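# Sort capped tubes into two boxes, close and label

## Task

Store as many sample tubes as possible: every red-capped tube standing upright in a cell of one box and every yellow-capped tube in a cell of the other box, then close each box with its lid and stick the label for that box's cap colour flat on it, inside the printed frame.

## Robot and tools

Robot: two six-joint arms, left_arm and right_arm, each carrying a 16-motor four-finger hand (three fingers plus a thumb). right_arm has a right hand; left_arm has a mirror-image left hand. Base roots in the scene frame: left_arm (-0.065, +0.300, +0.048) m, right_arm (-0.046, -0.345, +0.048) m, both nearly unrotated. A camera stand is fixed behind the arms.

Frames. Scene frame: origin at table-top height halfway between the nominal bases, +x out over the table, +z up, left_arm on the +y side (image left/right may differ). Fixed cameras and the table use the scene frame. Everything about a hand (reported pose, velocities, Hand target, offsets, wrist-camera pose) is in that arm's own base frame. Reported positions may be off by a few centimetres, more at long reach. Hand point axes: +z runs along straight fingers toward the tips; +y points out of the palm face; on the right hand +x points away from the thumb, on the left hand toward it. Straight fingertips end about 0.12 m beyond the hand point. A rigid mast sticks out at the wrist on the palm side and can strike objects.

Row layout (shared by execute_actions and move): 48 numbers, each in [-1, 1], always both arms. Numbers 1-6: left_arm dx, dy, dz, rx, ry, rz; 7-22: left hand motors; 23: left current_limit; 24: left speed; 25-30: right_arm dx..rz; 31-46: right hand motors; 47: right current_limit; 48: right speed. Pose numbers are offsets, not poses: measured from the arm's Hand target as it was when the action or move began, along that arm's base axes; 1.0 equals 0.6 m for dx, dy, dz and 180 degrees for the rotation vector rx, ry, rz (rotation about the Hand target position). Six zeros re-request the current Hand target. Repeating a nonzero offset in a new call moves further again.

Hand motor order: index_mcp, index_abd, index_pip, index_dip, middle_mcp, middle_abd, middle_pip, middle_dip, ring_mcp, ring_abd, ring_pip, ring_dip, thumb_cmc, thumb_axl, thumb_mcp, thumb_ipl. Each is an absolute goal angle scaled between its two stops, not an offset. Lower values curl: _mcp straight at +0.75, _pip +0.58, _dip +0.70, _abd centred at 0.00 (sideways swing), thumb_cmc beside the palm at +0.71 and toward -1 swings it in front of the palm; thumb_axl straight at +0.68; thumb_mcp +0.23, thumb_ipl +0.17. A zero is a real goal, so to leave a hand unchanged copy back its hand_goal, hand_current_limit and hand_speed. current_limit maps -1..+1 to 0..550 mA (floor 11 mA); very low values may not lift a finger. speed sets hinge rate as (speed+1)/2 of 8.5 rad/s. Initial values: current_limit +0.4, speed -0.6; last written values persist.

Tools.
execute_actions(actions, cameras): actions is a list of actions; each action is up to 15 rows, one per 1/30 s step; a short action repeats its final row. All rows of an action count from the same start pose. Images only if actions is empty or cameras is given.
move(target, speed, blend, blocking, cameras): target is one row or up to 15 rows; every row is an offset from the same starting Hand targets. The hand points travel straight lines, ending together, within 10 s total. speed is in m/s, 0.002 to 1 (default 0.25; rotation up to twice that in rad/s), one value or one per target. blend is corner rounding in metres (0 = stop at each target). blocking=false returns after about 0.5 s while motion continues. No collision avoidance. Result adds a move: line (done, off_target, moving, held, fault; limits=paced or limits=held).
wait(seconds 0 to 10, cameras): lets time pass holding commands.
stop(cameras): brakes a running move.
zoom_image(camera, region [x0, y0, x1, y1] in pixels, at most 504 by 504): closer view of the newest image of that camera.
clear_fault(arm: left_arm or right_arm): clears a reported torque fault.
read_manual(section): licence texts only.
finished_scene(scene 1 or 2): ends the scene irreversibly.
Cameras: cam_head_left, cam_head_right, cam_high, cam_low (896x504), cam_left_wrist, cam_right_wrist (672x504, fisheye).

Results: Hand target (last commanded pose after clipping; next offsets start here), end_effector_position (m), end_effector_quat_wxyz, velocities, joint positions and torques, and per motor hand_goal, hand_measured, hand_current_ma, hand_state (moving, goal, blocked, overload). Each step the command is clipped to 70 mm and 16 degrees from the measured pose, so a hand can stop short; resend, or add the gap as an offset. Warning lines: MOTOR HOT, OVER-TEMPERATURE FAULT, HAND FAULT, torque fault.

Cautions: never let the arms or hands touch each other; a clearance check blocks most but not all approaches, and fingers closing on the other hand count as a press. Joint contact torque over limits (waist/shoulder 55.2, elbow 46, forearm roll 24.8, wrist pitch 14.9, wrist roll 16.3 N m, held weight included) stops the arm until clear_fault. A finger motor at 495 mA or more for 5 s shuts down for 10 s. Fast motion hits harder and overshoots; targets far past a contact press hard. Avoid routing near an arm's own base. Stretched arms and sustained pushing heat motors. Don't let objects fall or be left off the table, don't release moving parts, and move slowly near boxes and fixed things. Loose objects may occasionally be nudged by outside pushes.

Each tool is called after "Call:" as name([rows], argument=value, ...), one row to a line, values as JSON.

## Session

Call:
execute_actions(actions=[])

Scene clock: 0.00 s.
left_arm: end_effector_position=(+0.4932, -0.4142, +0.3376) hand_goal=(+0.754, +0.000, +0.576, +0.696, +0.754, +0.000, +0.576, +0.696, +0.754, +0.000, +0.576, +0.696, +0.714, +0.678, +0.226, +0.168) hand_measured=(+0.754, +0.000, +0.576, +0.696, +0.754, +0.000, +0.576, +0.696, +0.754, +0.000, +0.576, +0.696, +0.714, +0.678, +0.226, +0.168) hand_current_ma=(+0, +0, +0, +0, +0, +0, +0, +0, +0, +0, +0, +0, +0, +0, +0, +0) hand_state=(goal, goal, goal, goal, goal, goal, goal, goal, goal, goal, goal, goal, goal, goal, goal, goal) hand_current_limit=0.40 hand_speed=-0.60 end_effector_quat_wxyz=(+0.558, +0.611, +0.541, -0.151) | right_arm: end_effector_position=(+0.8127, +0.0558, +0.2040) hand_goal=(+0.754, +0.000, +0.576, +0.696, +0.754, +0.000, +0.576, +0.696, +0.754, +0.000, +0.576, +0.696, +0.714, +0.678, +0.226, +0.168) hand_measured=(+0.754, +0.000, +0.576, +0.696, +0.754, +0.000, +0.576, +0.696, +0.754, +0.000, +0.576, +0.696, +0.714, +0.678, +0.226, +0.168) hand_current_ma=(+0, +0, +0, +0, +0, +0, +0, +0, +0, +0, +0, +0, +0, +0, +0, +0) hand_state=(goal, goal, goal, goal, goal, goal, goal, goal, goal, goal, goal, goal, goal, goal, goal, goal) hand_current_limit=0.40 hand_speed=-0.60 end_effector_quat_wxyz=(+0.341, +0.797, +0.052, +0.496)
Joint positions: left_arm=[-0.673 -0.327 -0.677 0.526 0.921 0.399] | right_arm=[0.345 -1.162 -1.702 -2.048 -0.988 -1.163]
Joint velocities: within noise
Joint torques (N m): no reading
Hand target: left_arm +0.4932, -0.4142, +0.3376; +0.558, +0.611, +0.541, -0.151 | right_arm +0.8127, +0.0558, +0.2040; +0.341, +0.797, +0.052, +0.496

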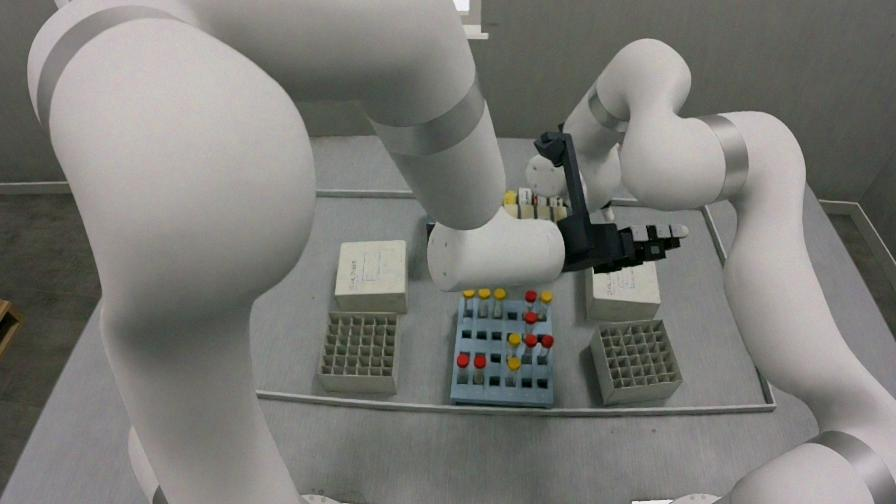

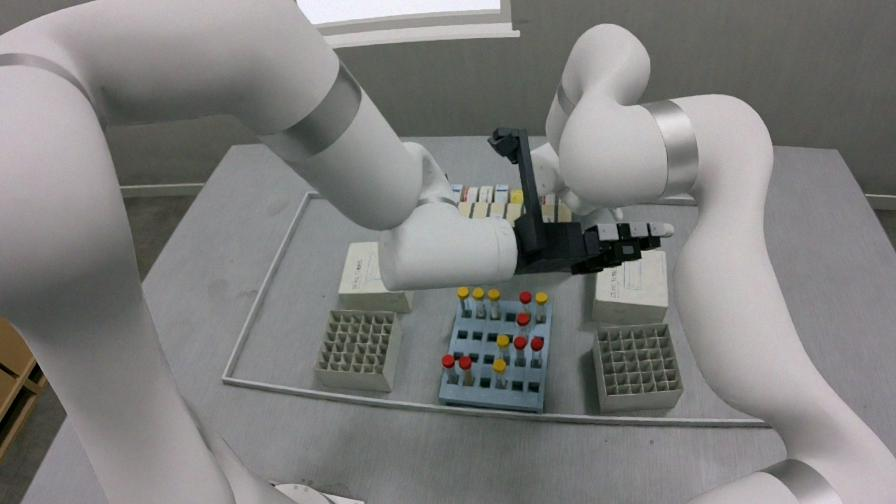

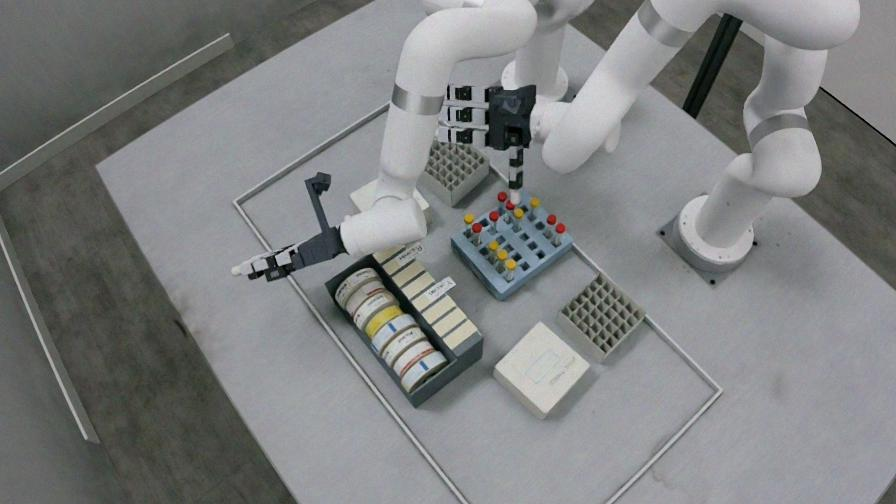

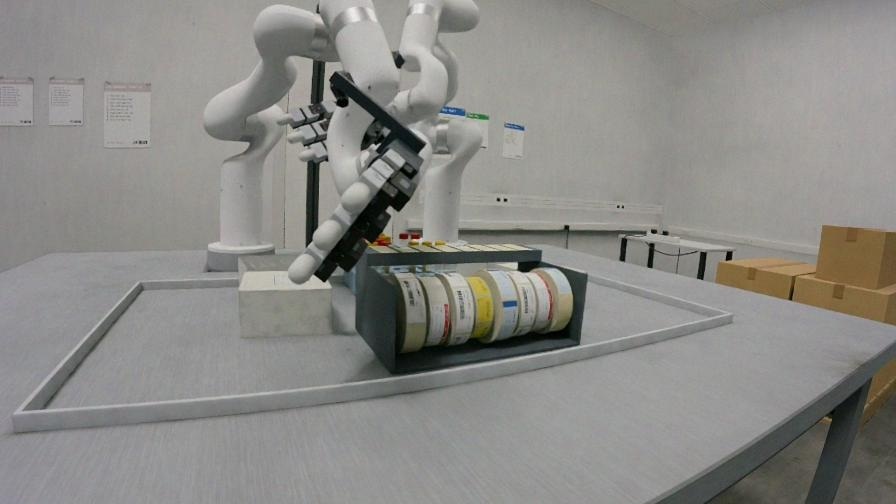

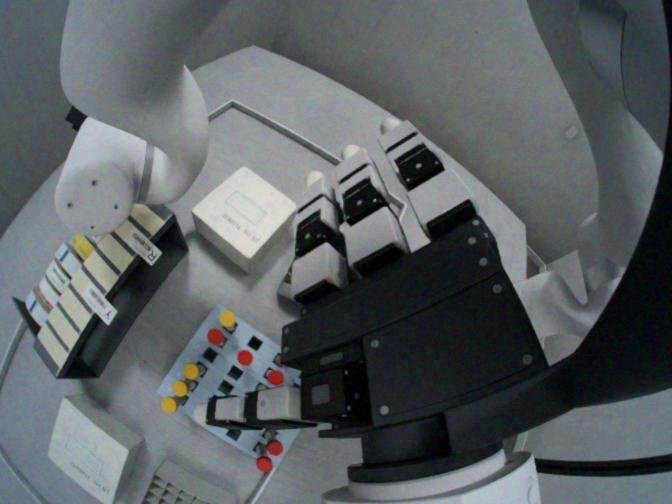

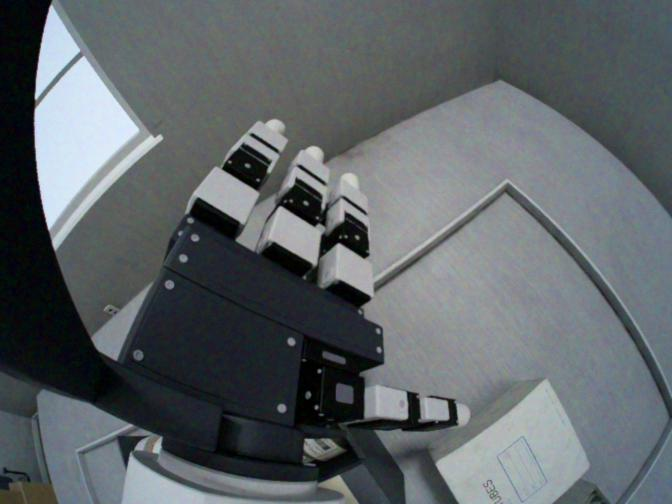

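Call:
zoom_image(camera="cam_head_left", region=[430, 270, 570, 420])

Call:
zoom_image(camera="cam_head_right", region=[430, 270, 570, 420])

Call:
zoom_image(camera="cam_high", region=[430, 170, 590, 310])

Call:
zoom_image(camera="cam_head_left", region=[310, 230, 420, 400])

Call:
zoom_image(camera="cam_head_left", region=[575, 250, 695, 410])

Scaled by 3.360 from the camera's 896x504 image, which has a finer 1280x720 frame.

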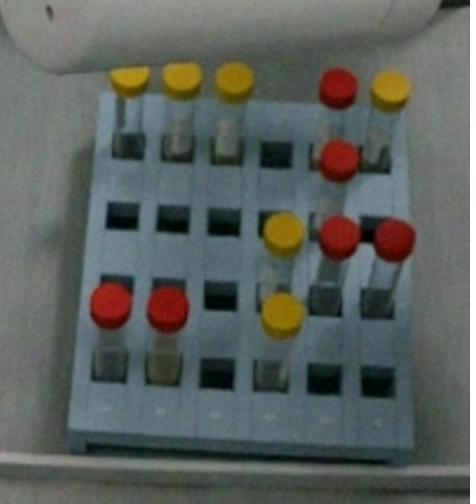

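Scaled by 3.360 from the camera's 896x504 image, which has a finer 1280x720 frame.

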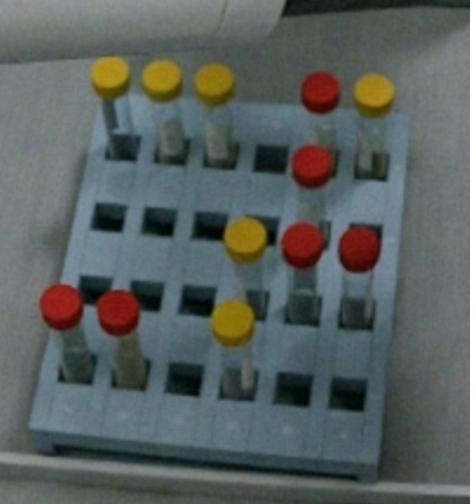

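Scaled by 3.150 from the camera's 896x504 image, which has a finer 1280x720 frame.

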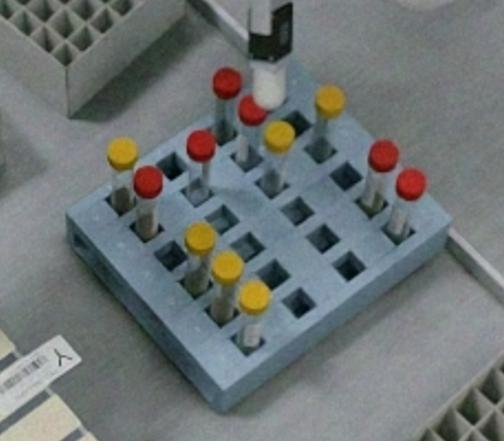

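Scaled by 2.965 from the camera's 896x504 image, which has a finer 1280x720 frame.

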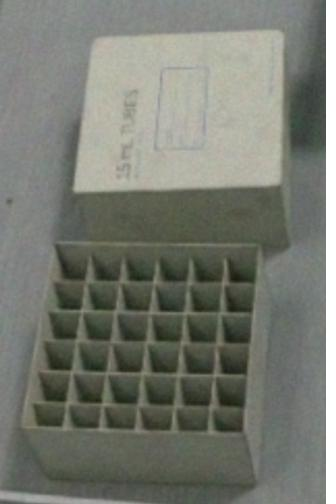

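Scaled by 3.150 from the camera's 896x504 image, which has a finer 1280x720 frame.

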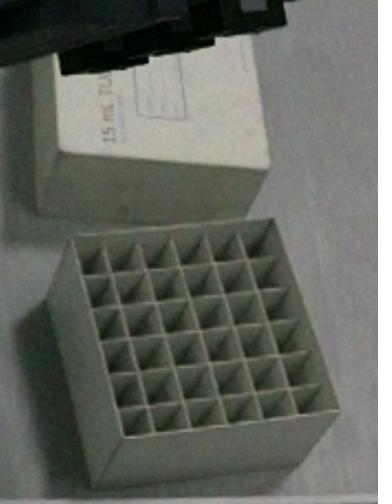

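Call:
move([
  [-0.0452,0.2805,-0.0627,0.3442,0.4924,-0.1559,0.411,0,-0.664,0.913,-0.479,0,-0.737,0.406,-0.479,0,-0.737,0.406,-0.509,0.678,-0.225,0.438,0.4,-0.2,-0.3167,0,0.2167,0.074,0.3569,0.2245,0.411,0,-0.664,0.913,-0.479,0,-0.737,0.406,-0.479,0,-0.737,0.406,-0.509,0.678,-0.225,0.438,0.4,-0.2],
  [-0.0452,0.2805,-0.3293,0.3442,0.4924,-0.1559,0.411,0,-0.664,0.913,-0.479,0,-0.737,0.406,-0.479,0,-0.737,0.406,-0.509,0.678,-0.225,0.438,0.4,-0.2,-0.6112,-0.118,0.16,0.148,0.7138,0.4489,0.411,0,-0.664,0.913,-0.479,0,-0.737,0.406,-0.479,0,-0.737,0.406,-0.509,0.678,-0.225,0.438,0.4,-0.2],
], speed=[0.8, 0.8], blend=[0.05, 0], cameras=["all"])

Scene clock: 48.83 s.
left_arm: end_effector_position=(+0.4886, -0.3854, +0.3312) hand_goal=(+0.412, +0.000, -0.664, +0.914, -0.478, +0.000, -0.736, +0.406, -0.478, +0.000, -0.736, +0.406, -0.508, +0.678, -0.224, +0.438) hand_measured=(+0.424, +0.000, -0.660, +0.912, -0.468, +0.000, -0.734, +0.408, -0.470, +0.000, -0.734, +0.408, -0.490, +0.678, -0.224, +0.434) hand_current_ma=(+14, +0, +3, -2, +11, +0, +1, +2, +9, +0, +1, +2, +23, +0, +0, -3) hand_state=(goal, goal, goal, goal, goal, goal, goal, goal, goal, goal, goal, goal, goal, goal, goal, goal) hand_current_limit=0.40 hand_speed=-0.20 end_effector_quat_wxyz=(+0.416, +0.657, +0.595, -0.203) | right_arm: end_effector_position=(+0.8069, +0.0559, +0.2077) hand_goal=(+0.412, +0.000, -0.664, +0.914, -0.478, +0.000, -0.736, +0.406, -0.478, +0.000, -0.736, +0.406, -0.508, +0.678, -0.224, +0.438) hand_measured=(+0.424, +0.000, -0.660, +0.912, -0.472, +0.000, -0.734, +0.408, -0.472, +0.000, -0.734, +0.408, -0.490, +0.678, -0.224, +0.436) hand_current_ma=(+24, +0, +5, -4, +10, +0, +1, +3, +10, +0, +1, +3, +41, +0, +0, -4) hand_state=(goal, goal, goal, goal, goal, goal, goal, goal, goal, goal, goal, goal, goal, goal, goal, goal) hand_current_limit=0.40 hand_speed=-0.20 end_effector_quat_wxyz=(+0.333, +0.805, +0.064, +0.487)
Joint positions: left_arm=[-0.579 -0.21 -0.724 1.115 0.637 -0.186] | right_arm=[0.345 -1.125 -1.655 -2.052 -0.958 -1.169]
Joint torques (N m): left_arm=[17.37 19.25 -17.31 3.37 3.61 -1.68] | right_arm=[4.67 54.12 -38.19 3.32 -2.92 0.87]
Hand target: left_arm +0.4886, -0.3854, +0.3312; +0.416, +0.657, +0.595, -0.203 (not the last commanded pose) | right_arm +0.8069, +0.0560, +0.2077; +0.333, +0.805, +0.064, +0.487 (not the last commanded pose)
Off the commanded pose: left_arm 0.238 m, 93 deg | right_arm 0.379 m, 152 deg.
move: held (right_arm; a check stopped the path), off_target (left_arm; braked when a check withheld steps of right_arm); path passed 0 of 2 targets; limits=held
pose unreachable (right arm): on one or more control steps of this call, first in action 0 (counted from 0), this arm could not follow its commanded pose, so it was not sent that pose on those steps. It may still have moved: this result reports where it is.
cause: moving toward the commanded pose would bring a part of the arm too close to another arm (a part of this arm just beyond joint 4 (forearm roll) and a part of the left arm just beyond its joint 6 (wrist roll), 25 mm apart when this arm was first held).

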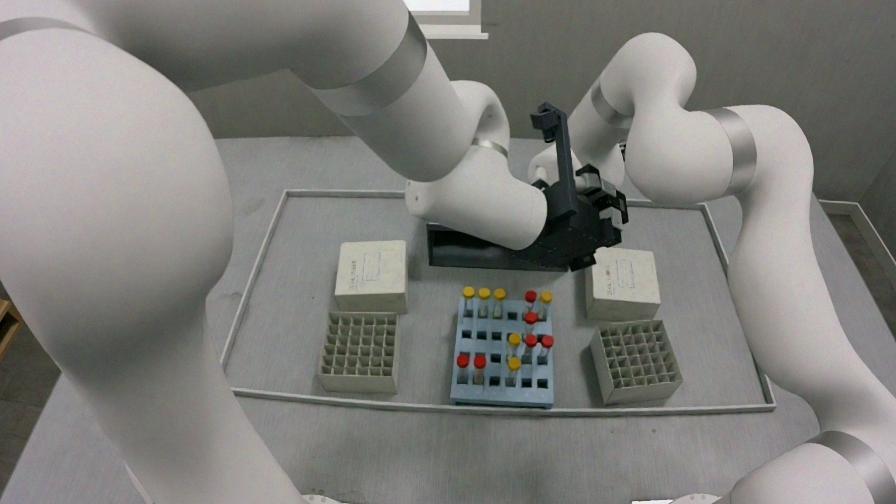

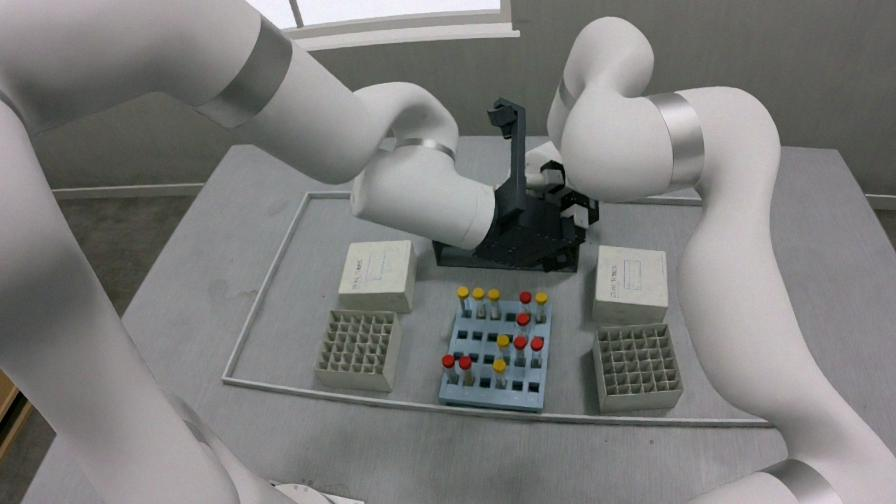

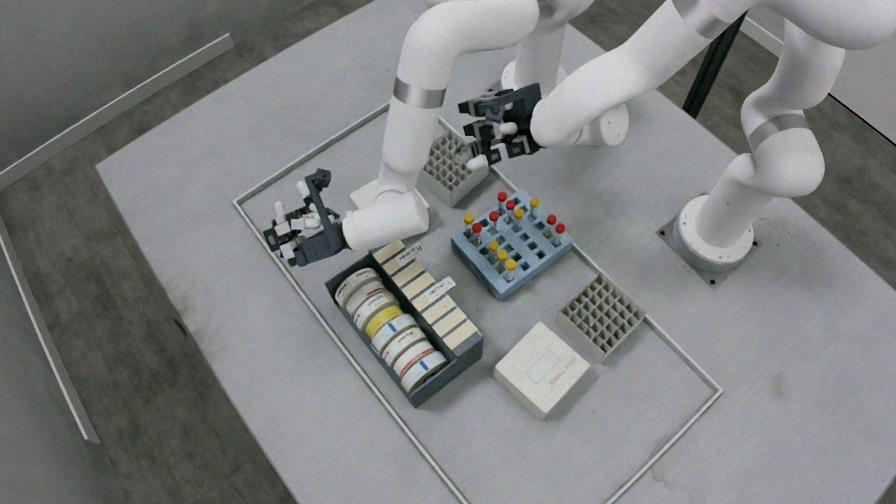

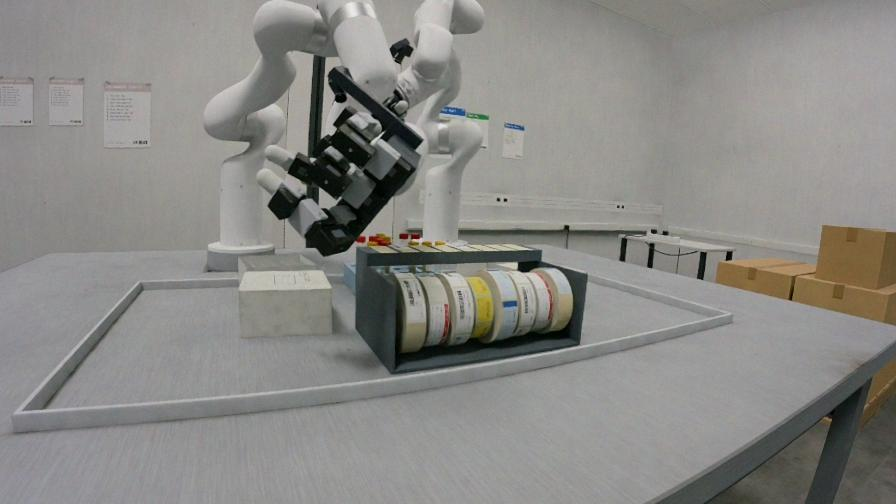

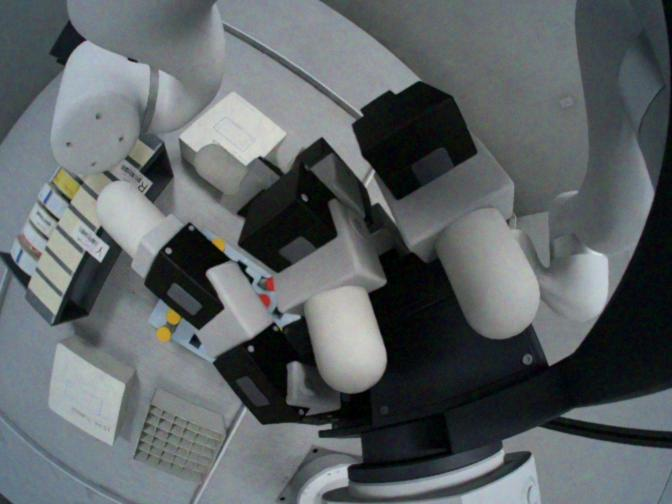

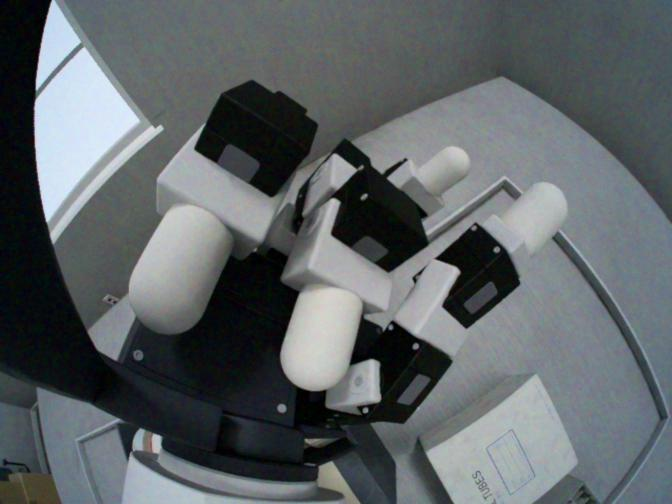

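Call:
move([
  [-0.0377,0.2323,0,0,0,0,0.411,0,-0.664,0.913,-0.479,0,-0.737,0.406,-0.479,0,-0.737,0.406,-0.509,0.678,-0.225,0.438,0.4,-0.2, 0,0,0,0,0,0,0.411,0,-0.664,0.913,-0.479,0,-0.737,0.406,-0.479,0,-0.737,0.406,-0.509,0.678,-0.225,0.438,0.4,-0.2],
  [-0.0377,0.2323,-0.052,0.2853,0.4078,-0.1288,0.411,0,-0.664,0.913,-0.479,0,-0.737,0.406,-0.479,0,-0.737,0.406,-0.509,0.678,-0.225,0.438,0.4,-0.2, 0,0,0,0,0,0,0.411,0,-0.664,0.913,-0.479,0,-0.737,0.406,-0.479,0,-0.737,0.406,-0.509,0.678,-0.225,0.438,0.4,-0.2],
], blend=0.08, speed=0.45)

Scene clock: 63.77 s.
left_arm: end_effector_position=(+0.4660, -0.2460, +0.3000) hand_goal=(+0.412, +0.000, -0.664, +0.914, -0.478, +0.000, -0.736, +0.406, -0.478, +0.000, -0.736, +0.406, -0.508, +0.678, -0.224, +0.438) hand_measured=(+0.410, +0.000, -0.660, +0.912, -0.468, +0.000, -0.734, +0.408, -0.470, +0.000, -0.734, +0.408, -0.506, +0.678, -0.224, +0.434) hand_current_ma=(+0, +0, +3, -2, +11, +0, +1, +2, +9, +0, +1, +2, +1, +0, +0, -3) hand_state=(goal, goal, goal, goal, goal, goal, goal, goal, goal, goal, goal, goal, goal, goal, goal, goal) hand_current_limit=0.40 hand_speed=-0.20 end_effector_quat_wxyz=(-0.353, +0.613, +0.612, -0.353) | right_arm: end_effector_position=(+0.8069, +0.0560, +0.2077) hand_goal=(+0.412, +0.000, -0.664, +0.914, -0.478, +0.000, -0.736, +0.406, -0.478, +0.000, -0.736, +0.406, -0.508, +0.678, -0.224, +0.438) hand_measured=(+0.424, +0.000, -0.660, +0.912, -0.472, +0.000, -0.734, +0.408, -0.472, +0.000, -0.734, +0.408, -0.490, +0.678, -0.224, +0.436) hand_current_ma=(+24, +0, +5, -4, +10, +0, +1, +3, +10, +0, +1, +3, +41, +0, +0, -4) hand_state=(goal, goal, goal, goal, goal, goal, goal, goal, goal, goal, goal, goal, goal, goal, goal, goal) hand_current_limit=0.40 hand_speed=-0.20 end_effector_quat_wxyz=(+0.333, +0.805, +0.064, +0.487)
Joint positions: left_arm=[-0.413 -0.71 -1.542 2.775 1.823 -1.882] | right_arm=[0.345 -1.125 -1.655 -2.052 -0.958 -1.169]
Joint torques (N m): left_arm=[-14.16 37.32 -17.39 2.32 3.72 -1.94] | right_arm=[7.22 54.77 -38.04 3.13 -2.94 0.91]
Hand target: left_arm +0.4660, -0.2460, +0.3000; -0.353, +0.613, +0.612, -0.353 | right_arm +0.8069, +0.0560, +0.2077; +0.333, +0.805, +0.064, +0.487
Off the commanded pose: left_arm 0.000 m, 0 deg | right_arm 0.000 m, 0 deg.
move: done; blend cut to 0.0706 m at target 1

Call:
move(target=[0,0,-0.2667,0,0,0,0.411,0,-0.664,0.913,-0.479,0,-0.737,0.406,-0.479,0,-0.737,0.406,-0.509,0.678,-0.225,0.438,0.4,-0.2, 0,0,0,0,0,0,0.411,0,-0.664,0.913,-0.479,0,-0.737,0.406,-0.479,0,-0.737,0.406,-0.509,0.678,-0.225,0.438,0.4,-0.2], speed=0.4, cameras=["cam_left_wrist","cam_head_left"])

Scene clock: 65.67 s.
left_arm: end_effector_position=(+0.4656, -0.2458, +0.2821) hand_goal=(+0.412, +0.000, -0.664, +0.914, -0.478, +0.000, -0.736, +0.406, -0.478, +0.000, -0.736, +0.406, -0.508, +0.678, -0.224, +0.438) hand_measured=(+0.410, +0.000, -0.660, +0.912, -0.470, +0.000, -0.734, +0.408, -0.470, +0.000, -0.734, +0.408, -0.506, +0.678, -0.224, +0.436) hand_current_ma=(-2, +0, +3, -1, +9, +0, +1, +2, +7, +0, +1, +2, +1, +0, +0, -2) hand_state=(goal, goal, goal, goal, goal, goal, goal, goal, goal, goal, goal, goal, goal, goal, goal, goal) hand_current_limit=0.40 hand_speed=-0.20 end_effector_quat_wxyz=(-0.354, +0.612, +0.612, -0.353) | right_arm: end_effector_position=(+0.8069, +0.0560, +0.2077) hand_goal=(+0.412, +0.000, -0.664, +0.914, -0.478, +0.000, -0.736, +0.406, -0.478, +0.000, -0.736, +0.406, -0.508, +0.678, -0.224, +0.438) hand_measured=(+0.424, +0.000, -0.660, +0.912, -0.472, +0.000, -0.734, +0.408, -0.472, +0.000, -0.734, +0.408, -0.490, +0.678, -0.224, +0.436) hand_current_ma=(+24, +0, +5, -4, +10, +0, +1, +3, +10, +0, +1, +3, +41, +0, +0, -4) hand_state=(goal, goal, goal, goal, goal, goal, goal, goal, goal, goal, goal, goal, goal, goal, goal, goal) hand_current_limit=0.40 hand_speed=-0.20 end_effector_quat_wxyz=(+0.333, +0.805, +0.064, +0.487)
Joint positions: left_arm=[-0.413 -0.729 -1.529 2.778 1.794 -1.87] | right_arm=[0.345 -1.125 -1.655 -2.052 -0.958 -1.169]
Joint torques (N m): left_arm=[-13.79 58.38 -17.03 -4 3.73 -2.01] | right_arm=[6.88 53.94 -37.69 3.18 -3.02 0.96]
Hand target: left_arm +0.4656, -0.2458, +0.2822; -0.354, +0.612, +0.612, -0.353 (not the last commanded pose) | right_arm +0.8069, +0.0560, +0.2077; +0.333, +0.805, +0.064, +0.487
Off the commanded pose: left_arm 0.142 m, 0 deg | right_arm 0.000 m, 0 deg.
move: held (left_arm; a check stopped the path); limits=held
pose unreachable (left arm): on one or more control steps of this call, first in action 0 (counted from 0), this arm could not follow its commanded pose, so it was not sent that pose on those steps. It may still have moved: this result reports where it is.
cause: moving toward the commanded pose would bring a part of the arm too close to another arm (a part of this arm just beyond joint 4 (forearm roll) and a part of the right arm just beyond its joint 4 (forearm roll), 15 mm apart when this arm was first held).
Images, in order (width x height): cam_head_left 896x504, cam_left_wrist 672x504.

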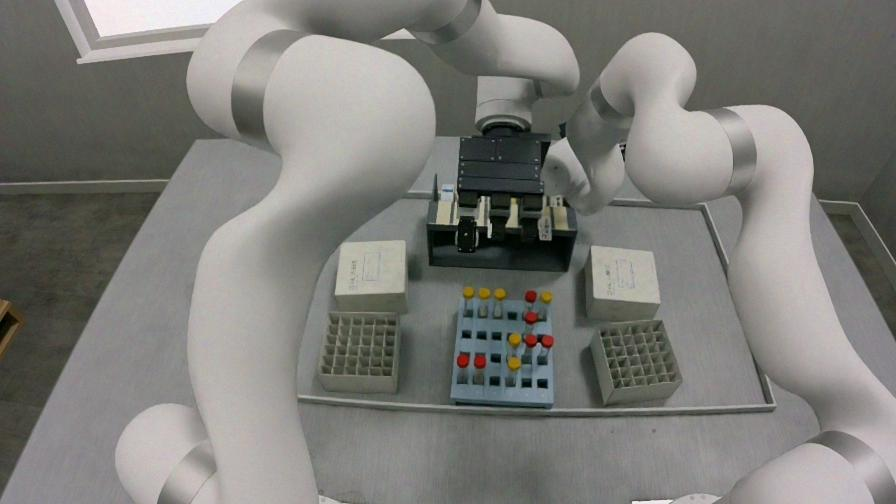

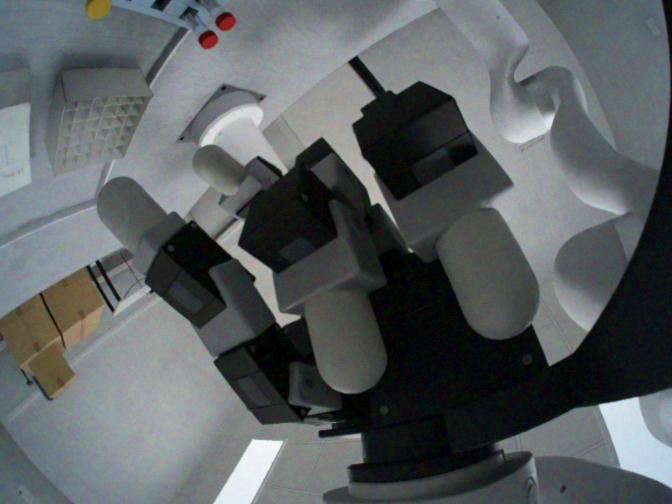

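Call:
move([
  [0,0,0,0,0,0,0.411,0,-0.664,0.913,-0.479,0,-0.737,0.406,-0.479,0,-0.737,0.406,-0.509,0.678,-0.225,0.438,0.4,-0.2, -0.1,-0.2,0.09,0,0,0,0.411,0,-0.664,0.913,-0.479,0,-0.737,0.406,-0.479,0,-0.737,0.406,-0.509,0.678,-0.225,0.438,0.4,-0.2],
  [0,0,-0.1,0,0,0,0.411,0,-0.664,0.913,-0.479,0,-0.737,0.406,-0.479,0,-0.737,0.406,-0.509,0.678,-0.225,0.438,0.4,-0.2, -0.345,-0.143,0.204,0.074,0.357,0.2245,0.411,0,-0.664,0.913,-0.479,0,-0.737,0.406,-0.479,0,-0.737,0.406,-0.509,0.678,-0.225,0.438,0.4,-0.2],
  [0,0,-0.237,0,0,0,0.411,0,-0.664,0.913,-0.479,0,-0.737,0.406,-0.479,0,-0.737,0.406,-0.509,0.678,-0.225,0.438,0.4,-0.2, -0.6015,-0.118,0.204,0.148,0.7138,0.4489,0.411,0,-0.664,0.913,-0.479,0,-0.737,0.406,-0.479,0,-0.737,0.406,-0.509,0.678,-0.225,0.438,0.4,-0.2],
], blend=0.07, speed=0.6, cameras=["cam_left_wrist","cam_head_left","cam_right_wrist"])

Scene clock: 72.87 s.
left_arm: end_effector_position=(+0.4656, -0.2458, +0.1400) hand_goal=(+0.412, +0.000, -0.664, +0.914, -0.478, +0.000, -0.736, +0.406, -0.478, +0.000, -0.736, +0.406, -0.508, +0.678, -0.224, +0.438) hand_measured=(+0.410, +0.000, -0.660, +0.912, -0.470, +0.000, -0.734, +0.408, -0.470, +0.000, -0.734, +0.408, -0.506, +0.678, -0.224, +0.436) hand_current_ma=(-2, +0, +3, -1, +9, +0, +1, +2, +7, +0, +1, +2, +1, +0, +0, -2) hand_state=(goal, goal, goal, goal, goal, goal, goal, goal, goal, goal, goal, goal, goal, goal, goal, goal) hand_current_limit=0.40 hand_speed=-0.20 end_effector_quat_wxyz=(-0.354, +0.612, +0.612, -0.353) | right_arm: end_effector_position=(+0.4461, -0.0148, +0.3301) hand_goal=(+0.412, +0.000, -0.664, +0.914, -0.478, +0.000, -0.736, +0.406, -0.478, +0.000, -0.736, +0.406, -0.508, +0.678, -0.224, +0.438) hand_measured=(+0.410, +0.000, -0.660, +0.912, -0.472, +0.000, -0.736, +0.408, -0.472, +0.000, -0.736, +0.408, -0.506, +0.678, -0.226, +0.436) hand_current_ma=(-1, +0, +5, -4, +11, +0, +1, +3, +11, +0, +1, +3, +2, +0, -2, -4) hand_state=(goal, goal, goal, goal, goal, goal, goal, goal, goal, goal, goal, goal, goal, goal, goal, goal) hand_current_limit=0.40 hand_speed=-0.20 end_effector_quat_wxyz=(-0.362, +0.599, +0.614, -0.364)
Joint positions: left_arm=[-0.413 -0.926 -1.503 2.787 1.585 -1.792] | right_arm=[0.016 -0.514 -1.301 -3.141 1.865 -1.579]
Joint torques (N m): left_arm=[-11.95 41.55 -16.05 2.77 -1.4 1.89] | right_arm=[8.06 34.32 -18.73 -5.53 2.45 -1.02]
Hand target: left_arm +0.4656, -0.2458, +0.1400; -0.354, +0.612, +0.612, -0.353 | right_arm +0.4460, -0.0148, +0.3301; -0.362, +0.599, +0.614, -0.364
Off the commanded pose: left_arm 0.000 m, 0 deg | right_arm 0.000 m, 0 deg.
move: done; limits=paced
Images, in order (width x height): cam_head_left 896x504, cam_left_wrist 672x504, cam_right_wrist 672x504.

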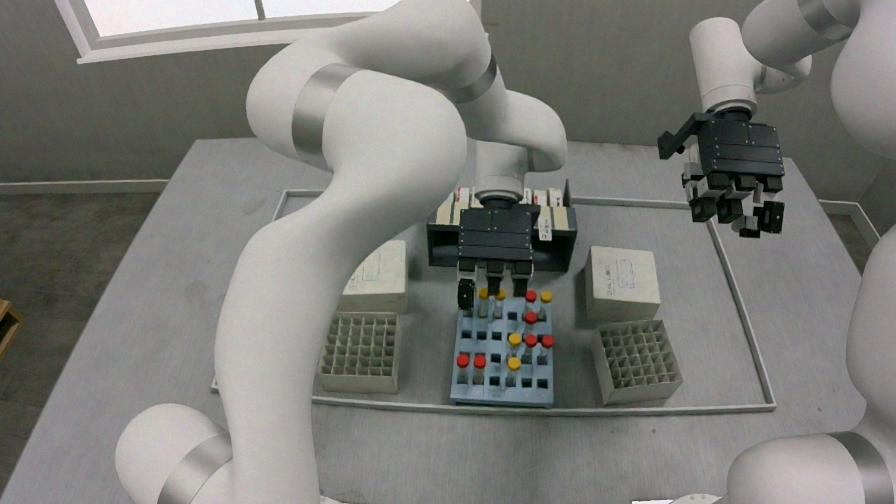

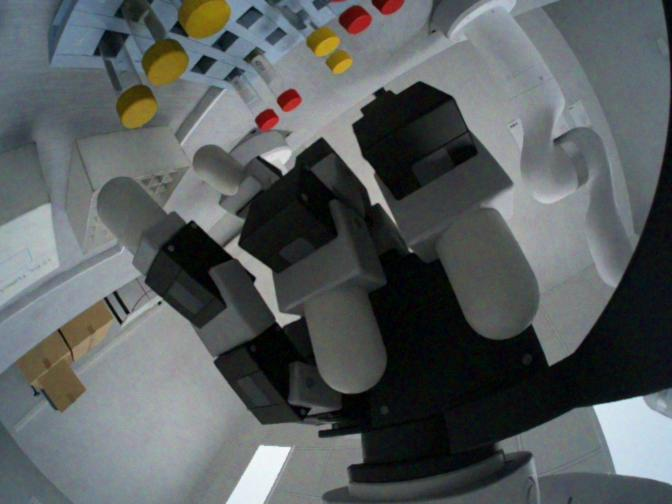

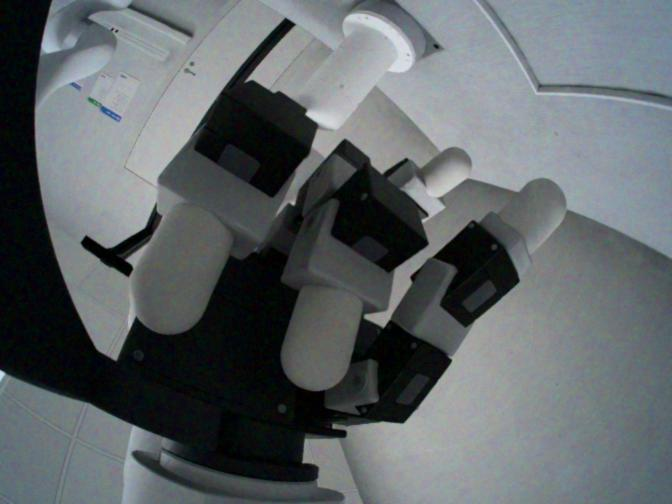

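Call:
zoom_image(camera="cam_left_wrist", region=[80, 40, 280, 260])

Call:
zoom_image(camera="cam_head_left", region=[300, 230, 700, 420])

Scaled by 2.291 from the camera's 672x504 image, which has a finer 960x720 frame.

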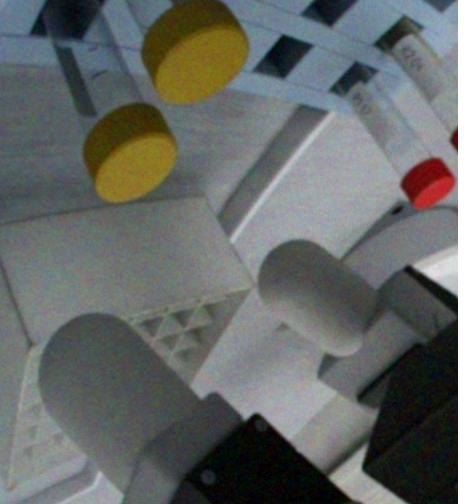

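Scaled by 1.260 from the camera's 896x504 image, which has a finer 1280x720 frame.

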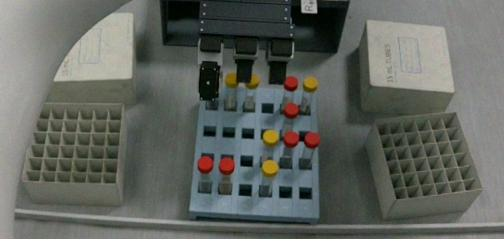

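Call:
move([
  [0,0.0018,-0.0983,0,0,0,0.411,0,-0.664,0.913,-0.479,0,-0.737,0.406,-0.479,0,-0.737,0.406,-0.509,0.678,-0.225,0.438,0.4,-0.2, 0,0,0,0,0,0,0.411,0,-0.664,0.913,-0.479,0,-0.737,0.406,-0.479,0,-0.737,0.406,-0.509,0.678,-0.225,0.438,0.4,-0.2],
  [0,0.0018,-0.0983,0,0,0,0.411,0,-0.664,0.478,-0.479,0,-0.737,0.406,-0.479,0,-0.737,0.406,-0.509,0.678,-0.225,0.114,0.4,-0.5, 0,0,0,0,0,0,0.411,0,-0.664,0.913,-0.479,0,-0.737,0.406,-0.479,0,-0.737,0.406,-0.509,0.678,-0.225,0.438,0.4,-0.2],
], speed=0.2, cameras=["cam_left_wrist","cam_head_left"])

Scene clock: 82.03 s.
left_arm: end_effector_position=(+0.4656, -0.2447, +0.0810) hand_goal=(+0.412, +0.000, -0.664, +0.478, -0.478, +0.000, -0.736, +0.406, -0.478, +0.000, -0.736, +0.406, -0.508, +0.678, -0.224, +0.114) hand_measured=(+0.450, +0.000, -0.630, +0.528, -0.470, +0.000, -0.734, +0.408, -0.470, +0.000, -0.734, +0.408, -0.506, +0.678, -0.192, +0.154) hand_current_ma=(+74, +0, +58, +101, +9, +0, +1, +2, +7, +0, +1, +2, +0, +0, +77, +116) hand_state=(blocked, goal, blocked, blocked, goal, goal, goal, goal, goal, goal, goal, goal, goal, goal, blocked, blocked) hand_current_limit=0.40 hand_speed=-0.50 end_effector_quat_wxyz=(-0.354, +0.612, +0.612, -0.353) | right_arm: end_effector_position=(+0.4460, -0.0148, +0.3301) hand_goal=(+0.412, +0.000, -0.664, +0.914, -0.478, +0.000, -0.736, +0.406, -0.478, +0.000, -0.736, +0.406, -0.508, +0.678, -0.224, +0.438) hand_measured=(+0.410, +0.000, -0.660, +0.912, -0.472, +0.000, -0.736, +0.408, -0.472, +0.000, -0.736, +0.408, -0.506, +0.678, -0.226, +0.436) hand_current_ma=(-1, +0, +5, -4, +11, +0, +1, +3, +11, +0, +1, +3, +2, +0, -2, -4) hand_state=(goal, goal, goal, goal, goal, goal, goal, goal, goal, goal, goal, goal, goal, goal, goal, goal) hand_current_limit=0.40 hand_speed=-0.20 end_effector_quat_wxyz=(-0.362, +0.599, +0.614, -0.364)
Joint positions: left_arm=[-0.411 -1.025 -1.526 2.788 1.513 -1.764] | right_arm=[0.016 -0.514 -1.301 -3.141 1.865 -1.579]
Joint torques (N m): left_arm=[16.43 43.33 -14.76 -2.84 -1.06 1.78] | right_arm=[8.57 35.82 -19.05 -5.63 -0.4 1.01]
Hand target: left_arm +0.4656, -0.2447, +0.0810; -0.354, +0.612, +0.612, -0.353 | right_arm +0.4460, -0.0148, +0.3301; -0.362, +0.599, +0.614, -0.364
Off the commanded pose: left_arm 0.000 m, 0 deg | right_arm 0.000 m, 0 deg.
move: done
Images, in order (width x height): cam_head_left 896x504, cam_left_wrist 672x504.

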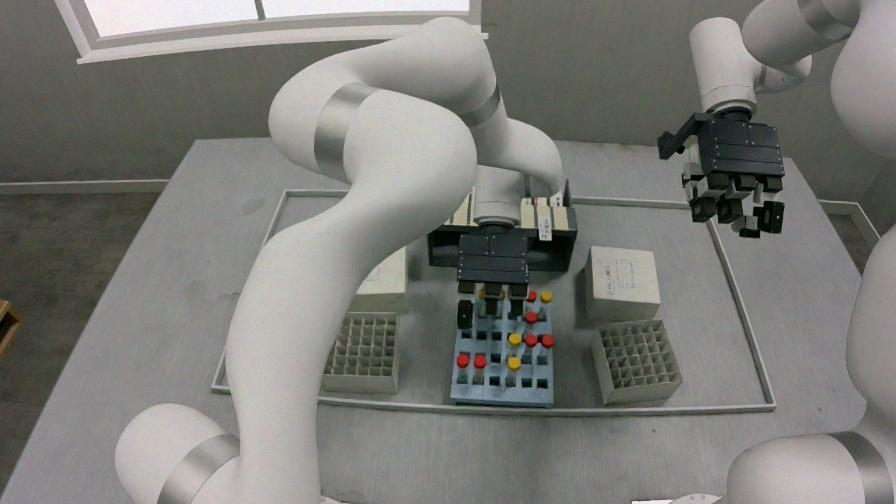

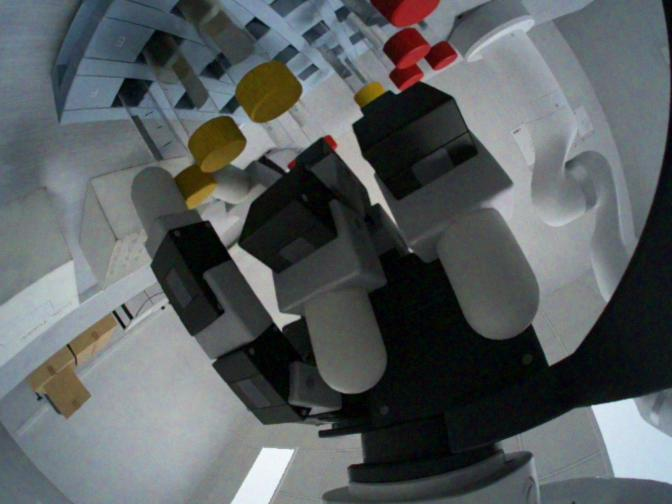

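Call:
zoom_image(camera="cam_head_left", region=[310, 300, 410, 400])

Call:
zoom_image(camera="cam_head_left", region=[580, 310, 700, 410])

Scaled by 5.040 from the camera's 896x504 image, which has a finer 1280x720 frame.

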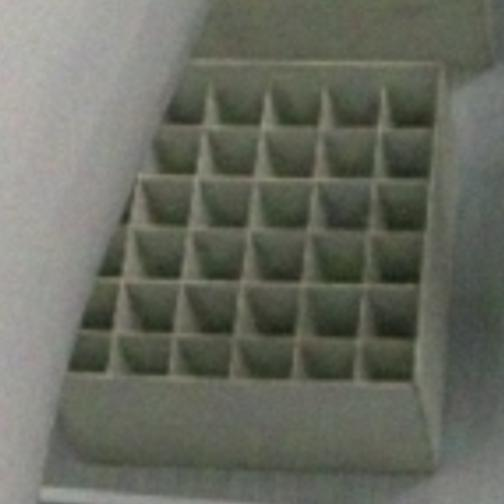

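Scaled by 4.200 from the camera's 896x504 image, which has a finer 1280x720 frame.

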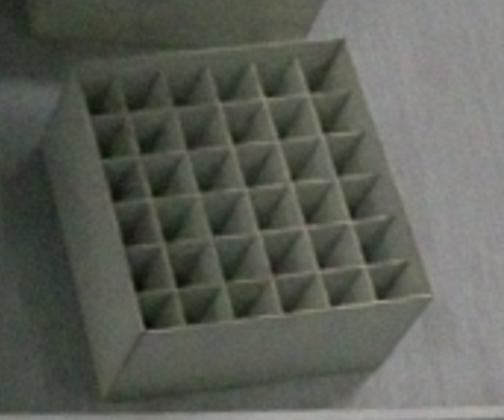

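Call:
move([
  [0,0.01,0.132,0,0,0,0.411,0,-0.664,0.478,-0.479,0,-0.737,0.406,-0.479,0,-0.737,0.406,-0.509,0.678,-0.225,0.114,0.4,-0.5, 0,0.03,0,-0.0028,-0.0099,-0.0176,0.411,0,-0.664,0.913,-0.479,0,-0.737,0.406,-0.479,0,-0.737,0.406,-0.509,0.678,-0.225,0.438,0.4,-0.2],
  [-0.11,0.4032,0.1233,0,0,0,0.411,0,-0.664,0.478,-0.479,0,-0.737,0.406,-0.479,0,-0.737,0.406,-0.509,0.678,-0.225,0.114,0.4,-0.5, -0.1762,0.504,-0.3167,-0.0028,-0.0099,-0.0176,0.411,0,-0.664,0.913,-0.479,0,-0.737,0.406,-0.479,0,-0.737,0.406,-0.509,0.678,-0.225,0.438,0.4,-0.2],
], blend=0.04, speed=0.35, cameras=["cam_left_wrist","cam_head_left","cam_right_wrist"])

Scene clock: 97.37 s.
left_arm: end_effector_position=(+0.3996, -0.0028, +0.1550) hand_goal=(+0.412, +0.000, -0.664, +0.478, -0.478, +0.000, -0.736, +0.406, -0.478, +0.000, -0.736, +0.406, -0.508, +0.678, -0.224, +0.114) hand_measured=(+0.450, +0.000, -0.630, +0.504, -0.470, +0.000, -0.734, +0.408, -0.470, +0.000, -0.734, +0.408, -0.510, +0.678, -0.188, +0.154) hand_current_ma=(+74, +0, +59, +42, +9, +0, +1, +2, +7, +0, +1, +2, -1, +0, +90, +115) hand_state=(blocked, goal, blocked, blocked, goal, goal, goal, goal, goal, goal, goal, goal, goal, goal, blocked, blocked) hand_current_limit=0.40 hand_speed=-0.50 end_effector_quat_wxyz=(-0.354, +0.612, +0.612, -0.353) | right_arm: end_effector_position=(+0.3403, +0.2875, +0.1401) hand_goal=(+0.412, +0.000, -0.664, +0.914, -0.478, +0.000, -0.736, +0.406, -0.478, +0.000, -0.736, +0.406, -0.508, +0.678, -0.224, +0.438) hand_measured=(+0.410, +0.000, -0.660, +0.912, -0.472, +0.000, -0.736, +0.408, -0.472, +0.000, -0.736, +0.408, -0.508, +0.678, -0.226, +0.436) hand_current_ma=(-1, +0, +5, -4, +11, +0, +1, +3, +11, +0, +1, +3, +0, +0, -2, -4) hand_state=(goal, goal, goal, goal, goal, goal, goal, goal, goal, goal, goal, goal, goal, goal, goal, goal) hand_current_limit=0.40 hand_speed=-0.20 end_effector_quat_wxyz=(-0.359, +0.623, +0.601, -0.347)
Joint positions: left_arm=[-0.047 -0.668 -1.076 3.101 1.455 -1.59] | right_arm=[0.558 -0.746 -1.169 -2.629 1.409 -1.335]
Joint torques (N m): left_arm=[17.01 52.42 -6.51 3.21 -1.37 1.79] | right_arm=[7.95 38.96 -33.35 4.43 -0.7 1.06]
Hand target: left_arm +0.3996, -0.0028, +0.1550; -0.354, +0.612, +0.612, -0.353 | right_arm +0.3403, +0.2876, +0.1400; -0.359, +0.623, +0.601, -0.347
Off the commanded pose: left_arm 0.000 m, 0 deg | right_arm 0.000 m, 0 deg.
move: done; blend cut to 0.0397 m at target 1
Images, in order (width x height): cam_head_left 896x504, cam_left_wrist 672x504, cam_right_wrist 672x504.

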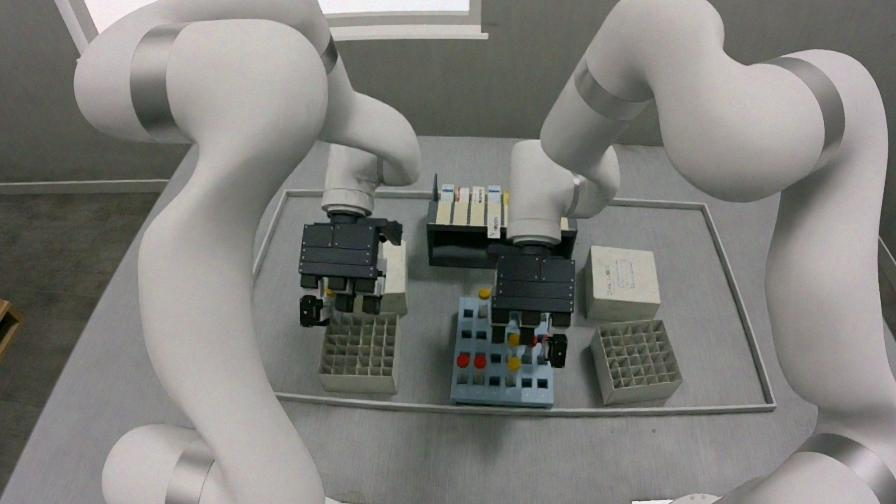

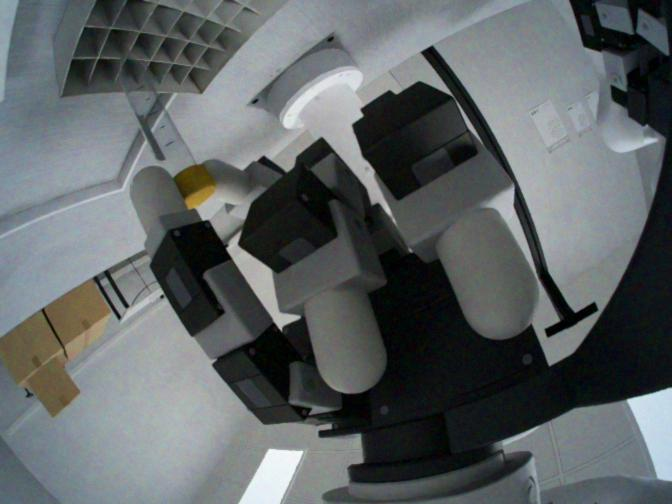

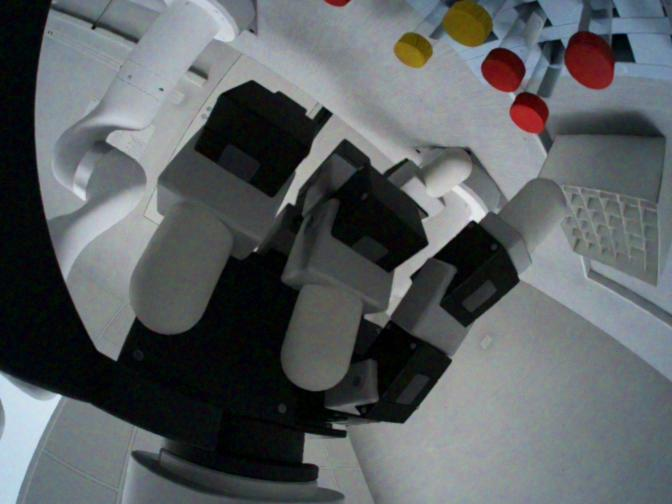

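Call:
zoom_image(camera="cam_left_wrist", region=[40, 0, 280, 220])

Call:
zoom_image(camera="cam_right_wrist", region=[400, 40, 600, 240])

Scaled by 2.100 from the camera's 672x504 image, which has a finer 960x720 frame.

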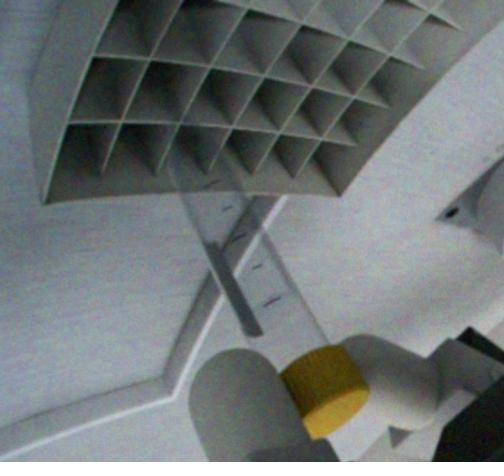

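Scaled by 2.520 from the camera's 672x504 image, which has a finer 960x720 frame.

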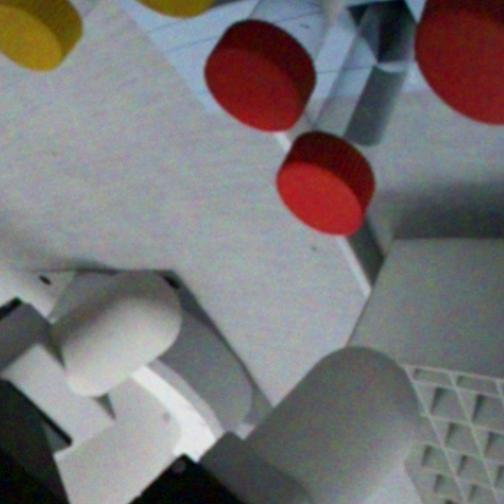

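Call:
zoom_image(camera="cam_left_wrist", region=[110, 140, 260, 240])

Scaled by 3.360 from the camera's 672x504 image, which has a finer 960x720 frame.

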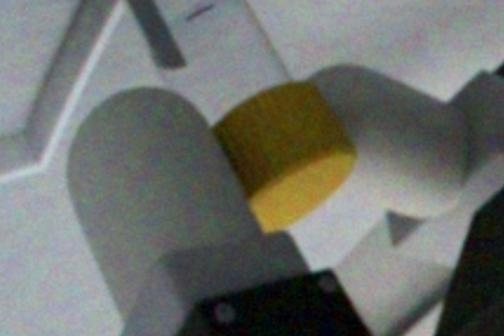

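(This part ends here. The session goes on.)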